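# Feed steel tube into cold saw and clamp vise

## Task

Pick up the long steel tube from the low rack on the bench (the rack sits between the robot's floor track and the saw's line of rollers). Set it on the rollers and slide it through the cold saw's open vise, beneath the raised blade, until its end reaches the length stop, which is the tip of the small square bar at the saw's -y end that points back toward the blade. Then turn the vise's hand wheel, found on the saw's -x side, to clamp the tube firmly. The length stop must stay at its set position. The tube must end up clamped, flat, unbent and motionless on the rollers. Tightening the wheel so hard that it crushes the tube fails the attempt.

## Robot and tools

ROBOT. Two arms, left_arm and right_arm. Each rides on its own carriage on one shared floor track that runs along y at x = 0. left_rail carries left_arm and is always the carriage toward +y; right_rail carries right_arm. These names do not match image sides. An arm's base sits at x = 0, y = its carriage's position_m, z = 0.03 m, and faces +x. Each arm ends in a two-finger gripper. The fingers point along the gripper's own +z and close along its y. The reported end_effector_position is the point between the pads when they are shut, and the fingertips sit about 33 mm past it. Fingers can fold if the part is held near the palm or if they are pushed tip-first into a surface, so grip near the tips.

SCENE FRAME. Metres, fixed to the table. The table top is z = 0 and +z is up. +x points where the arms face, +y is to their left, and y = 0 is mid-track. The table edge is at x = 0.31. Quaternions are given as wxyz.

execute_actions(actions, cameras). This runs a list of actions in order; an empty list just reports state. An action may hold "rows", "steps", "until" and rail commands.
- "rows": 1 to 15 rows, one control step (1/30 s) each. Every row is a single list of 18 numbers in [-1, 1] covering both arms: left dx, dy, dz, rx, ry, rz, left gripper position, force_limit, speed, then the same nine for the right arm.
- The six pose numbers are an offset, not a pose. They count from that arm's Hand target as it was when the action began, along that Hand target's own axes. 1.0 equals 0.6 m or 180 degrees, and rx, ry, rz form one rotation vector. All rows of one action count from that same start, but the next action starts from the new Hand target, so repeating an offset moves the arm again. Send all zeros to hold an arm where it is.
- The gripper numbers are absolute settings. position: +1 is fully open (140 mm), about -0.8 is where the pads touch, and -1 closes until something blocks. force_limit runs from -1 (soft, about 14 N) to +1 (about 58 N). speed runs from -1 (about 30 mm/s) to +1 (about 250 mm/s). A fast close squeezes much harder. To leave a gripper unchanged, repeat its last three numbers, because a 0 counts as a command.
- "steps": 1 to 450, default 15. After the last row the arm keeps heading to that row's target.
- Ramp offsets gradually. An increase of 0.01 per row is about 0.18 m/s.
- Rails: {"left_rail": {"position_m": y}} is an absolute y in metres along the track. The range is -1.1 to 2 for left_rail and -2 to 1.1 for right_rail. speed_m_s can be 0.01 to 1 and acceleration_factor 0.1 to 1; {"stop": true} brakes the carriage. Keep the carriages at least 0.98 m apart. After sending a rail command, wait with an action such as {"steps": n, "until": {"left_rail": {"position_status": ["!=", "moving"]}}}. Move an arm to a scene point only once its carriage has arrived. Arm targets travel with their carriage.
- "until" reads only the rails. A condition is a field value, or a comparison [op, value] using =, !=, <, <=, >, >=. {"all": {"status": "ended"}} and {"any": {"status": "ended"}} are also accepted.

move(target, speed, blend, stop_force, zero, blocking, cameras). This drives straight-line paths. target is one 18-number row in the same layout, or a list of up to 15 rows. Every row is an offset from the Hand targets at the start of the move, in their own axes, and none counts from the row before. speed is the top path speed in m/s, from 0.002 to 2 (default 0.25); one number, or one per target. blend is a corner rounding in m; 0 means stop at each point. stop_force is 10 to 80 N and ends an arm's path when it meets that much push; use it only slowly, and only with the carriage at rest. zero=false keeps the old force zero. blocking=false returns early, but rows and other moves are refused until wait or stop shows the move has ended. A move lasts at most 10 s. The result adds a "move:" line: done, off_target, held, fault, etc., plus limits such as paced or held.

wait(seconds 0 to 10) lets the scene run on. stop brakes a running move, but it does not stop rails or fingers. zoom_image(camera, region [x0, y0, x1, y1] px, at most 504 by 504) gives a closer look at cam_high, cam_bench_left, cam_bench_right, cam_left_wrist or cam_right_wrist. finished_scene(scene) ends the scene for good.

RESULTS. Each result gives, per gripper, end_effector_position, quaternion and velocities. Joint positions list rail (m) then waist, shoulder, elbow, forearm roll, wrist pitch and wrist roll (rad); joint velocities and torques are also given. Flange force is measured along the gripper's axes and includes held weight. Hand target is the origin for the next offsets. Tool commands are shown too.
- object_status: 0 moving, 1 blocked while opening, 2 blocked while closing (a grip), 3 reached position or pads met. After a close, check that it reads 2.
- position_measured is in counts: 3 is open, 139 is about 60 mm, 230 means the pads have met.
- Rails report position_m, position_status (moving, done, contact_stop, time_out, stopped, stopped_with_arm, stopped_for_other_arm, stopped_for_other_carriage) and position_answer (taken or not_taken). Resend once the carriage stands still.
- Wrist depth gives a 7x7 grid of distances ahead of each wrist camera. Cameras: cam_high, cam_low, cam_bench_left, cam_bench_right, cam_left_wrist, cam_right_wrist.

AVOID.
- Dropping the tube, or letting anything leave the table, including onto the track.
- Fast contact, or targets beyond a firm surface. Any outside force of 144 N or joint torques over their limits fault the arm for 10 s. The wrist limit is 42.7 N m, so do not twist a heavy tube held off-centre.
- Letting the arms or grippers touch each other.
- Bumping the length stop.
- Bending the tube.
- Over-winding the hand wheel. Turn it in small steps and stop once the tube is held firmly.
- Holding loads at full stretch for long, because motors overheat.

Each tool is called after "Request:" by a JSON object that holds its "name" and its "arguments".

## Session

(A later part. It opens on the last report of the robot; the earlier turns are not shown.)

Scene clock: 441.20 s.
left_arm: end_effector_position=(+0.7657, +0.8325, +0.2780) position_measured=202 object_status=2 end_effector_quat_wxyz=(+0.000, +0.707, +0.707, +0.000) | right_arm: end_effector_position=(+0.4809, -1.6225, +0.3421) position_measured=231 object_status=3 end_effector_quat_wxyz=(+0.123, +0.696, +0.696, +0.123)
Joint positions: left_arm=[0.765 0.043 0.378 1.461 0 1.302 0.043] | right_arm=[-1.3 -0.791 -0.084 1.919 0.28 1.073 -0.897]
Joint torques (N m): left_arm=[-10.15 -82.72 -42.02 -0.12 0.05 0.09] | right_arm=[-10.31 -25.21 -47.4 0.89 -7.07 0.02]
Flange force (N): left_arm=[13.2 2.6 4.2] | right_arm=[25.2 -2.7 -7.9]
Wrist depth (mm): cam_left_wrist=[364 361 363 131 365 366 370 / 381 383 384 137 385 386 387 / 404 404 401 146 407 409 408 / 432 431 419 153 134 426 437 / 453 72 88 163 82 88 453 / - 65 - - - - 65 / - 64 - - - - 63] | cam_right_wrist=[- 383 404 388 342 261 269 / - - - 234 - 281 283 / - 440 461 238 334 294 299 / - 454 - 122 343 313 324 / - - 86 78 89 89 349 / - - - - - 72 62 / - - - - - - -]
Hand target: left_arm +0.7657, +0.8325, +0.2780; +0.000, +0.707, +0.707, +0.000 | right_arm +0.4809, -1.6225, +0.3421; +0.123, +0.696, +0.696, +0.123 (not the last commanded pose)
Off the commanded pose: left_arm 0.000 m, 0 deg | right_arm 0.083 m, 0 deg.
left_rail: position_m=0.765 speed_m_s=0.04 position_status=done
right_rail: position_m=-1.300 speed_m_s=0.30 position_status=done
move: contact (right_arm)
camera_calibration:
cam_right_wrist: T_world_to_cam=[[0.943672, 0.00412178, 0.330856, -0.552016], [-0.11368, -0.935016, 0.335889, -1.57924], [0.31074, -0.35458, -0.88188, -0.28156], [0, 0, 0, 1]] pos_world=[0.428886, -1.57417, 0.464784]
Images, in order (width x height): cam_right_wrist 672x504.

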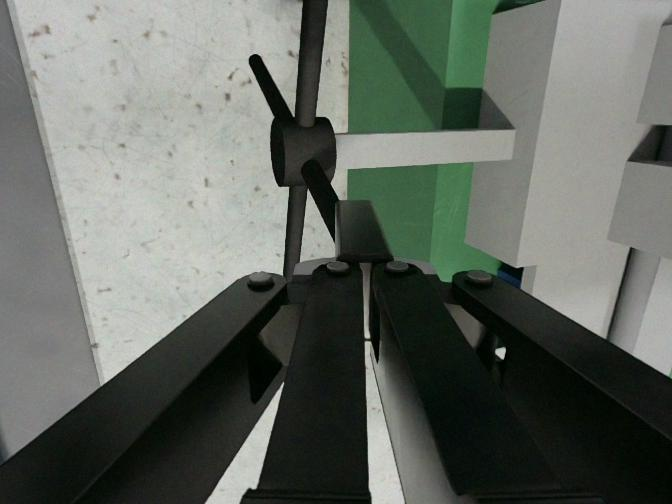

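Request:
{"name": "move", "arguments": {"target": [0,0,0,0,0,0,-1,-0.85,-1,0.03,0,0,0,0,0,-1,-0.5,0], "speed": 0.05, "cameras": []}}

Request:
{"name": "move", "arguments": {"target": [0,0,0,0,0,0,-1,-0.85,-1,-0.2,0,0,0,0,0,-1,-0.5,0], "speed": 0.025, "stop_force": 55, "cameras": ["cam_right_wrist","cam_bench_right"]}}

Scene clock: 449.27 s.
left_arm: end_effector_position=(+0.7657, +0.8325, +0.2780) position_measured=202 object_status=2 end_effector_quat_wxyz=(+0.000, +0.707, +0.707, +0.000) | right_arm: end_effector_position=(+0.4809, -1.6045, +0.3421) position_measured=231 object_status=3 end_effector_quat_wxyz=(+0.123, +0.696, +0.696, +0.123)
Joint positions: left_arm=[0.765 0.043 0.378 1.461 0 1.302 0.043] | right_arm=[-1.3 -0.765 -0.104 1.936 0.274 1.068 -0.868]
Joint torques (N m): left_arm=[-10.12 -82.59 -42.1 -0.11 0.04 -0.04] | right_arm=[-0.95 -29.58 -42.94 4.84 -0.5 0.04]
Flange force (N): left_arm=[13.5 2.2 4.3] | right_arm=[4.4 -2.0 -0.6]
Wrist depth (mm): cam_left_wrist=[356 363 364 131 365 367 364 / 386 382 384 138 386 386 386 / 403 405 405 145 405 409 411 / 429 428 420 153 134 430 434 / 454 72 88 163 82 88 455 / - 65 - 174 - - 65 / - 64 - - - - 63] | cam_right_wrist=[- 389 - 410 - 270 274 / 393 429 334 229 - 278 283 / - - - 241 287 292 301 / 441 - - 122 112 312 318 / 458 - 86 - 89 89 354 / - - - - - 72 62 / - - - - - - -]
Hand target: left_arm +0.7657, +0.8325, +0.2780; +0.000, +0.707, +0.707, +0.000 | right_arm +0.4809, -1.6045, +0.3421; +0.123, +0.696, +0.696, +0.123
Off the commanded pose: left_arm 0.000 m, 0 deg | right_arm 0.000 m, 0 deg.
left_rail: position_m=0.765 speed_m_s=0.04 position_status=done
right_rail: position_m=-1.300 speed_m_s=0.30 position_status=done
move: done
No camera images: "cameras" was empty.

Scene clock: 454.87 s.
left_arm: end_effector_position=(+0.7657, +0.8325, +0.2780) position_measured=202 object_status=2 end_effector_quat_wxyz=(+0.000, +0.707, +0.707, +0.000) | right_arm: end_effector_position=(+0.4809, -1.7245, +0.3421) position_measured=231 object_status=3 end_effector_quat_wxyz=(+0.123, +0.696, +0.696, +0.123)
Joint positions: left_arm=[0.765 0.043 0.378 1.461 0 1.302 0.043] | right_arm=[-1.3 -0.919 0.034 1.804 0.309 1.106 -1.031]
Joint torques (N m): left_arm=[-10.21 -82.93 -42.05 -0.16 0.04 0.06] | right_arm=[-0.03 -16.12 -26.99 3.16 -4.73 0]
Flange force (N): left_arm=[13.4 2.6 4.2] | right_arm=[14.6 -1.6 -43.6]
Wrist depth (mm): cam_left_wrist=[364 363 364 131 364 363 368 / 381 382 384 138 386 385 384 / 405 403 404 146 408 408 409 / 431 431 423 153 134 428 437 / 454 72 88 163 82 88 454 / - 65 - - - - 65 / - 64 - - - - 63] | cam_right_wrist=[362 - - 196 297 267 267 / - - - 186 322 281 286 / - 433 459 177 327 300 307 / 433 463 500 115 344 318 326 / - - 87 78 89 89 351 / - - - - - 72 62 / - - - - - - -]
Hand target: left_arm +0.7657, +0.8325, +0.2780; +0.000, +0.707, +0.707, +0.000 | right_arm +0.4809, -1.7245, +0.3421; +0.123, +0.696, +0.696, +0.123
Off the commanded pose: left_arm 0.000 m, 0 deg | right_arm 0.000 m, 0 deg.
left_rail: position_m=0.765 speed_m_s=0.04 position_status=done
right_rail: position_m=-1.300 speed_m_s=0.30 position_status=done
move: done
camera_calibration:
cam_right_wrist: T_world_to_cam=[[0.943672, 0.00412334, 0.330856, -0.551593], [-0.11365, -0.93505, 0.335806, -1.67464], [0.310752, -0.354493, -0.881912, -0.317571], [0, 0, 0, 1]] pos_world=[0.428886, -1.67617, 0.464783]
Images, in order (width x height): cam_bench_right 672x504, cam_right_wrist 672x504.

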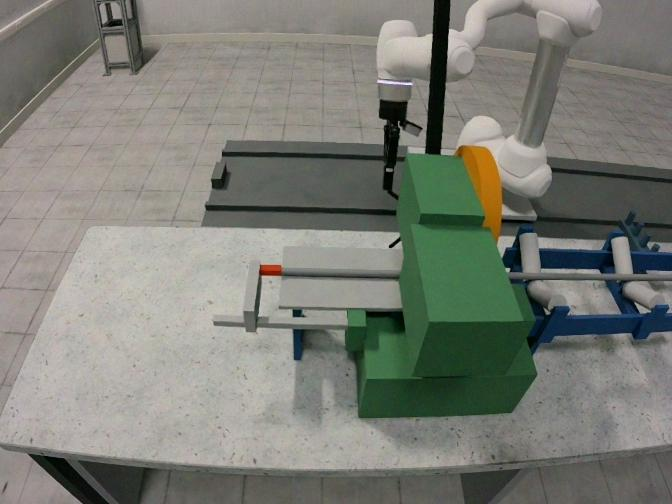

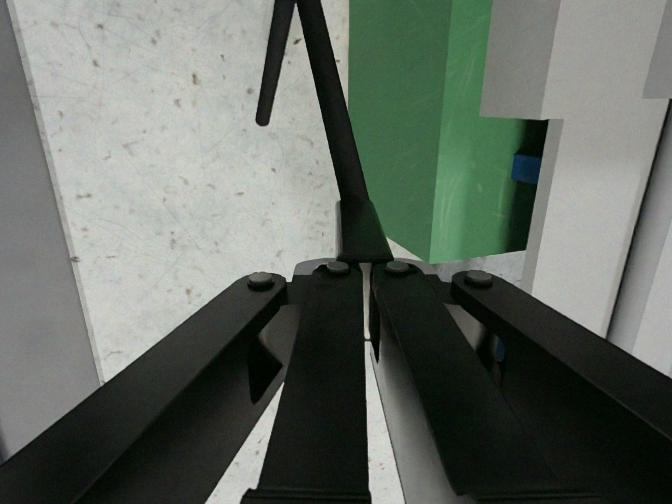

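Request:
{"name": "zoom_image", "arguments": {"camera": "cam_bench_right", "region": [250, 235, 350, 285]}}

Request:
{"name": "move", "arguments": {"target": [[0,0,0,0,0,0,-1,-0.85,-1,0.03,0,0,0,0,0,-1,-0.5,0],[0,0,0,0,0,0,-1,-0.85,-1,0.06,0.0428,-0.1175,0,0,0,-1,-0.5,0],[0,0,0,0,0,0,-1,-0.85,-1,0.35,0.065,-0.178,0,0,0,-1,-0.5,0]], "speed": [0.05,0.15,0.2], "blend": [0.005,0.02,0]}}

Request:
{"name": "zoom_image", "arguments": {"camera": "cam_right_wrist", "region": [440, 100, 640, 300]}}

Scaled by 5.040 from the camera's 672x504 image, which has a finer 960x720 frame.

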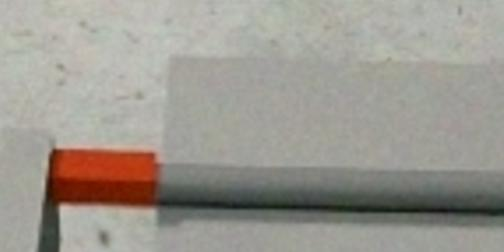

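Scene clock: 469.63 s.
left_arm: end_effector_position=(+0.7657, +0.8325, +0.2780) position_measured=202 object_status=2 end_effector_quat_wxyz=(+0.000, +0.707, +0.707, +0.000) | right_arm: end_effector_position=(+0.4811, -1.5145, +0.4557) position_measured=231 object_status=3 end_effector_quat_wxyz=(+0.123, +0.696, +0.696, +0.123)
Joint positions: left_arm=[0.765 0.043 0.378 1.461 0 1.302 0.043] | right_arm=[-1.3 -0.61 -0.219 1.825 0.208 1.252 -0.647]
Joint torques (N m): left_arm=[-10.19 -83.12 -42.01 -0.14 0.02 0.04] | right_arm=[0.09 -19.44 -44.11 4.97 -0.76 -0.03]
Flange force (N): left_arm=[13.2 3.7 4.9] | right_arm=[1.1 -2.5 0.2]
Wrist depth (mm): cam_left_wrist=[366 364 365 131 363 364 366 / 384 383 384 138 385 385 386 / 403 406 406 145 409 408 409 / 427 427 420 153 134 430 434 / 450 72 88 163 82 88 453 / - 65 - - - - 65 / - 64 - - - - 63] | cam_right_wrist=[470 493 - - - 358 496 / 508 - - - 383 409 522 / 512 526 536 - 412 416 470 / - - 368 122 420 432 427 / - - 86 - 89 89 248 / - - - - - 72 62 / - - - - - - -]
Hand target: left_arm +0.7657, +0.8325, +0.2780; +0.000, +0.707, +0.707, +0.000 | right_arm +0.4811, -1.5145, +0.4558; +0.123, +0.696, +0.696, +0.123
Off the commanded pose: left_arm 0.000 m, 0 deg | right_arm 0.000 m, 0 deg.
left_rail: position_m=0.765 speed_m_s=0.04 position_status=done
right_rail: position_m=-1.300 speed_m_s=0.30 position_status=done
move: done
camera_calibration:
cam_left_wrist: T_world_to_cam=[[0.99986, 0.0167011, 0.000356127, -0.772124], [0.015543, -0.937919, 0.346506, 0.677112], [0.00612103, -0.346452, -0.938048, 0.686596], [0, 0, 0, 1]] pos_world=[0.757289, 0.885844, 0.409712]
cam_right_wrist: T_world_to_cam=[[0.943683, 0.00411183, 0.330826, -0.590175], [-0.113639, -0.935061, 0.335777, -1.51646], [0.310723, -0.354462, -0.881934, -0.142815], [0, 0, 0, 1]] pos_world=[0.428986, -1.46617, 0.578483]

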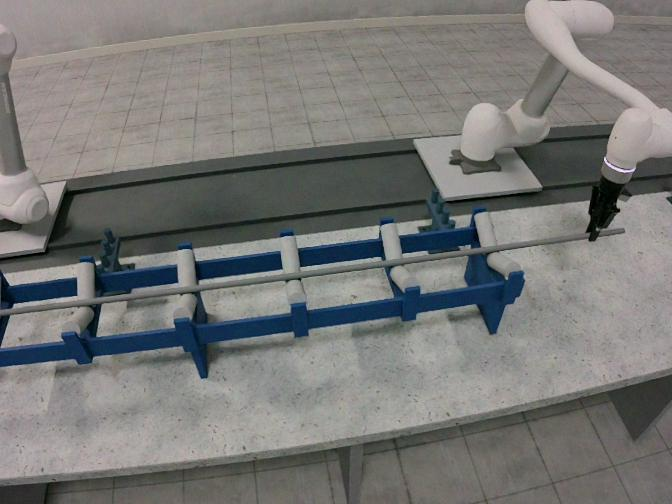

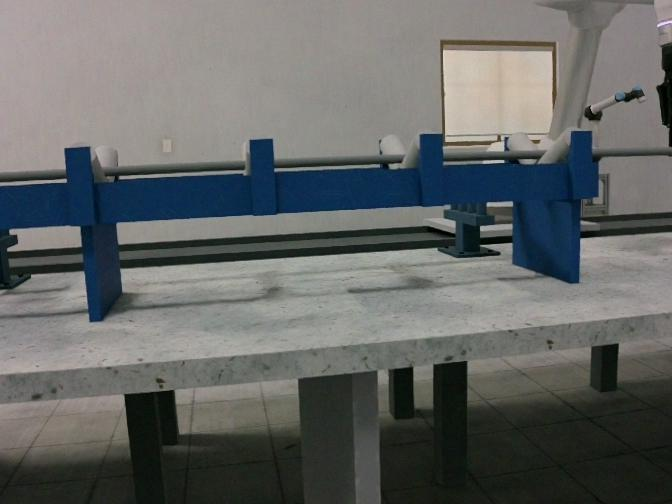

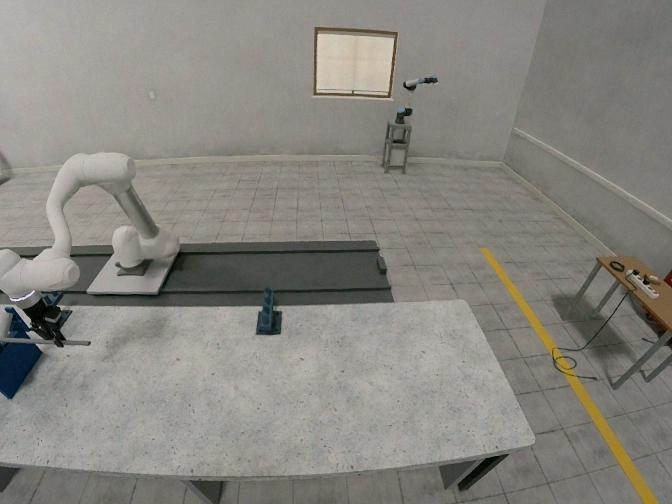

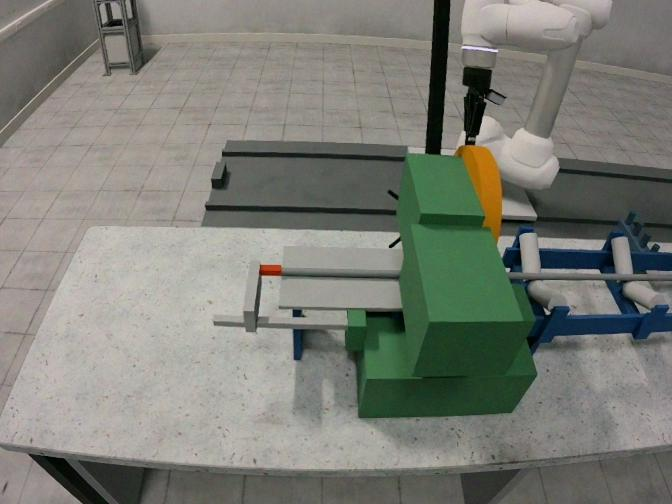

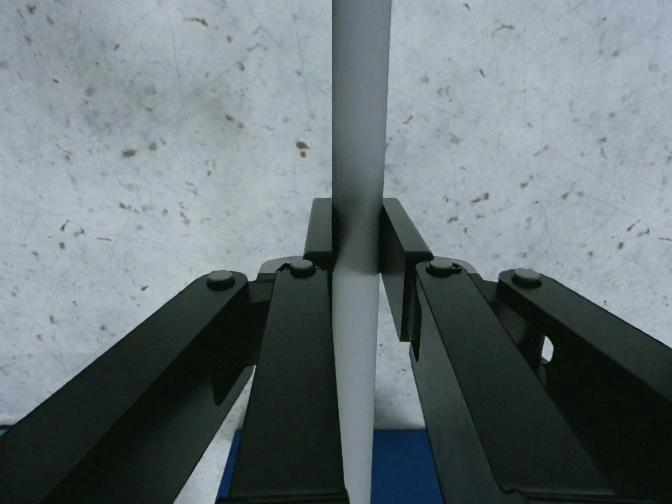

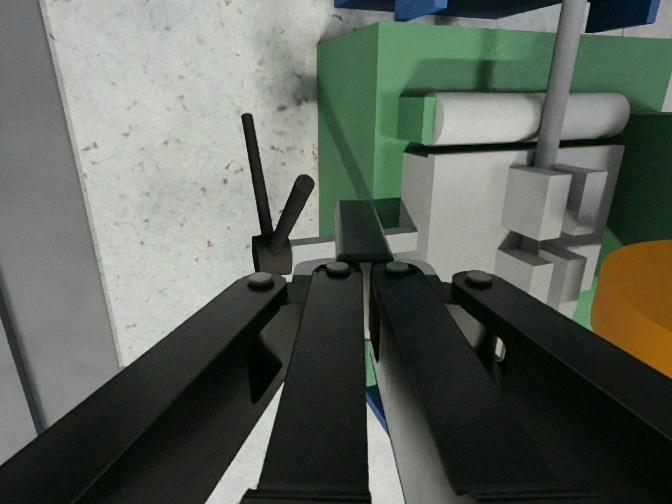

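Scaled by 2.520 from the camera's 672x504 image, which has a finer 960x720 frame.

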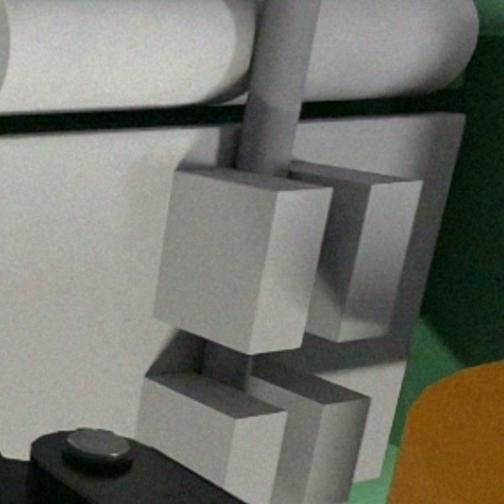

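Request:
{"name": "execute_actions", "arguments": {"actions": [{"rows":[[0,0,0,0,0,0,-0.45,-0.5,-1,0,0,0,0,0,0,-1,-0.5,0]],"steps":30},{"rows":[[0,0,0,0,0,0,-0.25,-0.5,-1,0,0,0,0,0,0,-1,-0.5,0]],"steps":30}], "cameras": ["cam_left_wrist"]}}

Request:
{"name": "move", "arguments": {"target": [0,0,-0.2,0,0,0,-0.25,-0.5,-1,0,0,0,0,0,0,-1,-0.5,0], "speed": 0.2, "cameras": ["cam_left_wrist","cam_low","cam_bench_right"]}}

Request:
{"name": "zoom_image", "arguments": {"camera": "cam_bench_right", "region": [250, 235, 350, 285]}}

Scene clock: 480.53 s.
left_arm: end_effector_position=(+0.7657, +0.8325, +0.2780) position_measured=160 object_status=3 end_effector_quat_wxyz=(+0.000, +0.707, +0.707, +0.000) | right_arm: end_effector_position=(+0.4811, -1.5145, +0.4558) position_measured=231 object_status=3 end_effector_quat_wxyz=(+0.123, +0.696, +0.696, +0.123)
Joint positions: left_arm=[0.765 0.043 0.378 1.461 0 1.302 0.043] | right_arm=[-1.3 -0.61 -0.219 1.825 0.208 1.252 -0.647]
Joint torques (N m): left_arm=[0.75 -81.34 -41.31 4.56 -0.25 -0.01] | right_arm=[-1.09 -19.35 -44.09 4.94 -0.73 -0.01]
Flange force (N): left_arm=[-1.0 2.9 2.4] | right_arm=[3.9 -1.6 0.7]
Flange force at the end of the 1st action (N): left_arm=[-0.8 2.6 2.9] | right_arm=[3.5 -1.1 1.1]
Wrist depth (mm): cam_left_wrist=[364 361 364 131 363 366 367 / 381 381 383 138 387 386 382 / 404 403 408 146 409 409 413 / 427 423 112 154 136 427 435 / - 77 82 167 136 82 84 / - 72 - 481 - - 74 / - - - 457 - - -] | cam_right_wrist=[455 500 513 - 412 448 484 / - - 535 - 386 408 461 / - 511 - 466 413 412 457 / - - 360 121 416 427 405 / - - 86 - 89 89 247 / - - - - - 72 62 / - - - - - - -]
Hand target: left_arm +0.7657, +0.8325, +0.2780; +0.000, +0.707, +0.707, +0.000 | right_arm +0.4811, -1.5145, +0.4558; +0.123, +0.696, +0.696, +0.123
Off the commanded pose: left_arm 0.000 m, 0 deg | right_arm 0.000 m, 0 deg.
left_rail: position_m=0.765 speed_m_s=0.04 position_status=done
right_rail: position_m=-1.300 speed_m_s=0.30 position_status=done
camera_calibration:
cam_left_wrist: T_world_to_cam=[[0.99986, 0.0167011, 0.000356127, -0.772124], [0.015543, -0.937919, 0.346506, 0.677112], [0.00612103, -0.346452, -0.938048, 0.686596], [0, 0, 0, 1]] pos_world=[0.757289, 0.885844, 0.409712]
Images, in order (width x height): cam_left_wrist 672x504.

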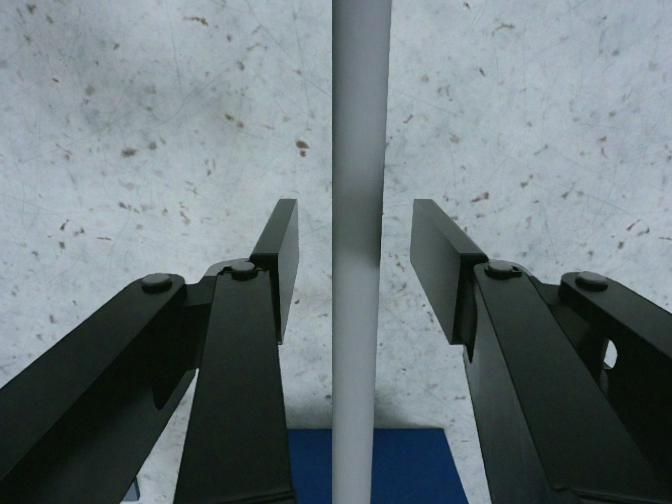

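Scene clock: 481.60 s.
left_arm: end_effector_position=(+0.7656, +0.8325, +0.3980) position_measured=160 object_status=3 end_effector_quat_wxyz=(+0.000, +0.707, +0.707, +0.000) | right_arm: end_effector_position=(+0.4811, -1.5145, +0.4558) position_measured=231 object_status=3 end_effector_quat_wxyz=(+0.123, +0.696, +0.696, +0.123)
Joint positions: left_arm=[0.765 0.043 0.345 1.289 0 1.507 0.043] | right_arm=[-1.3 -0.61 -0.219 1.825 0.208 1.252 -0.647]
Joint torques (N m): left_arm=[0.16 -79.33 -42.52 4.71 -0.38 -0.02] | right_arm=[-1.18 -19.61 -44.13 4.94 -0.74 -0.01]
Flange force (N): left_arm=[-0.2 2.8 1.1] | right_arm=[3.8 -1.0 0.5]
Wrist depth (mm): cam_left_wrist=[465 466 470 455 468 472 472 / 496 490 498 488 497 497 494 / 523 521 523 519 525 527 530 / 547 545 112 540 136 551 566 / - 77 82 593 120 82 83 / - 72 - 573 - - 74 / - - - 450 - - -] | cam_right_wrist=[- - 515 - 427 434 484 / - - 571 613 383 403 450 / - - - 252 411 415 443 / - - 381 122 423 428 406 / - - 86 - 89 89 246 / - - - - - 72 62 / - - - - - - -]
Hand target: left_arm +0.7656, +0.8325, +0.3980; +0.000, +0.707, +0.707, +0.000 | right_arm +0.4811, -1.5145, +0.4558; +0.123, +0.696, +0.696, +0.123
Off the commanded pose: left_arm 0.000 m, 0 deg | right_arm 0.000 m, 0 deg.
left_rail: position_m=0.765 speed_m_s=0.04 position_status=done
right_rail: position_m=-1.300 speed_m_s=0.30 position_status=done
move: done
camera_calibration:
cam_left_wrist: T_world_to_cam=[[0.999859, 0.0167947, 0.000321188, -0.77223], [0.015643, -0.937917, 0.346506, 0.635488], [0.00612073, -0.346452, -0.938048, 0.799069], [0, 0, 0, 1]] pos_world=[0.757289, 0.885844, 0.529612]
Images, in order (width x height): cam_low 672x504, cam_bench_right 672x504, cam_left_wrist 672x504.

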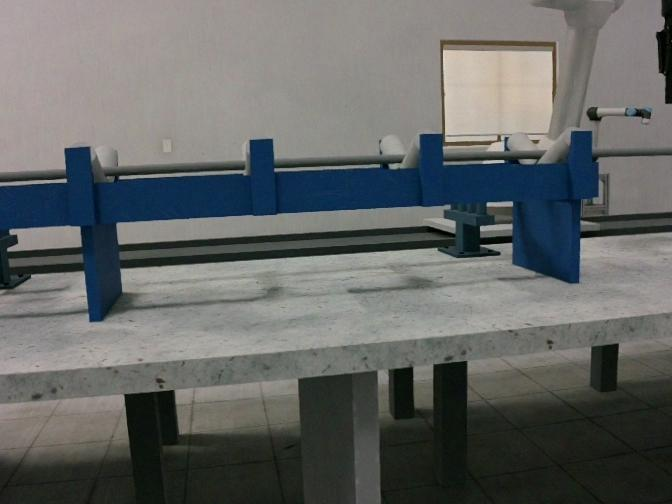

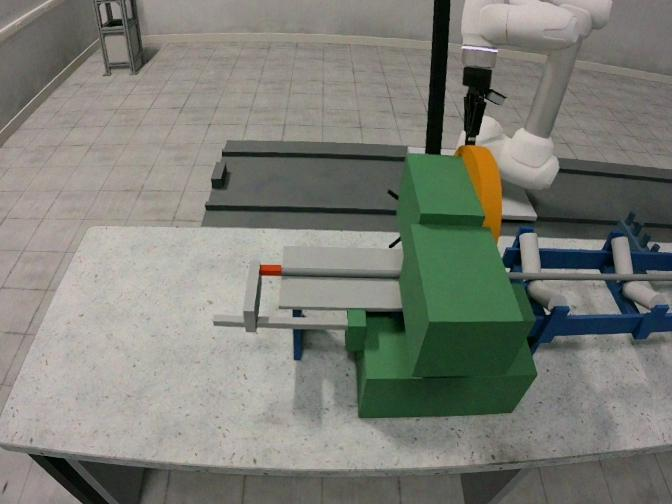

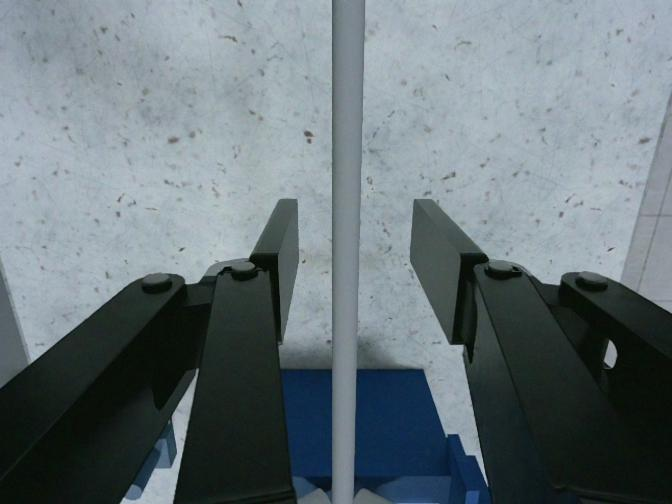

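Scaled by 5.040 from the camera's 672x504 image, which has a finer 960x720 frame.

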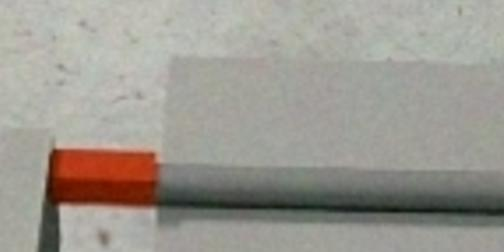

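Request:
{"name": "finished_scene", "arguments": {"scene": 2}}

The scene is finished: the task was done.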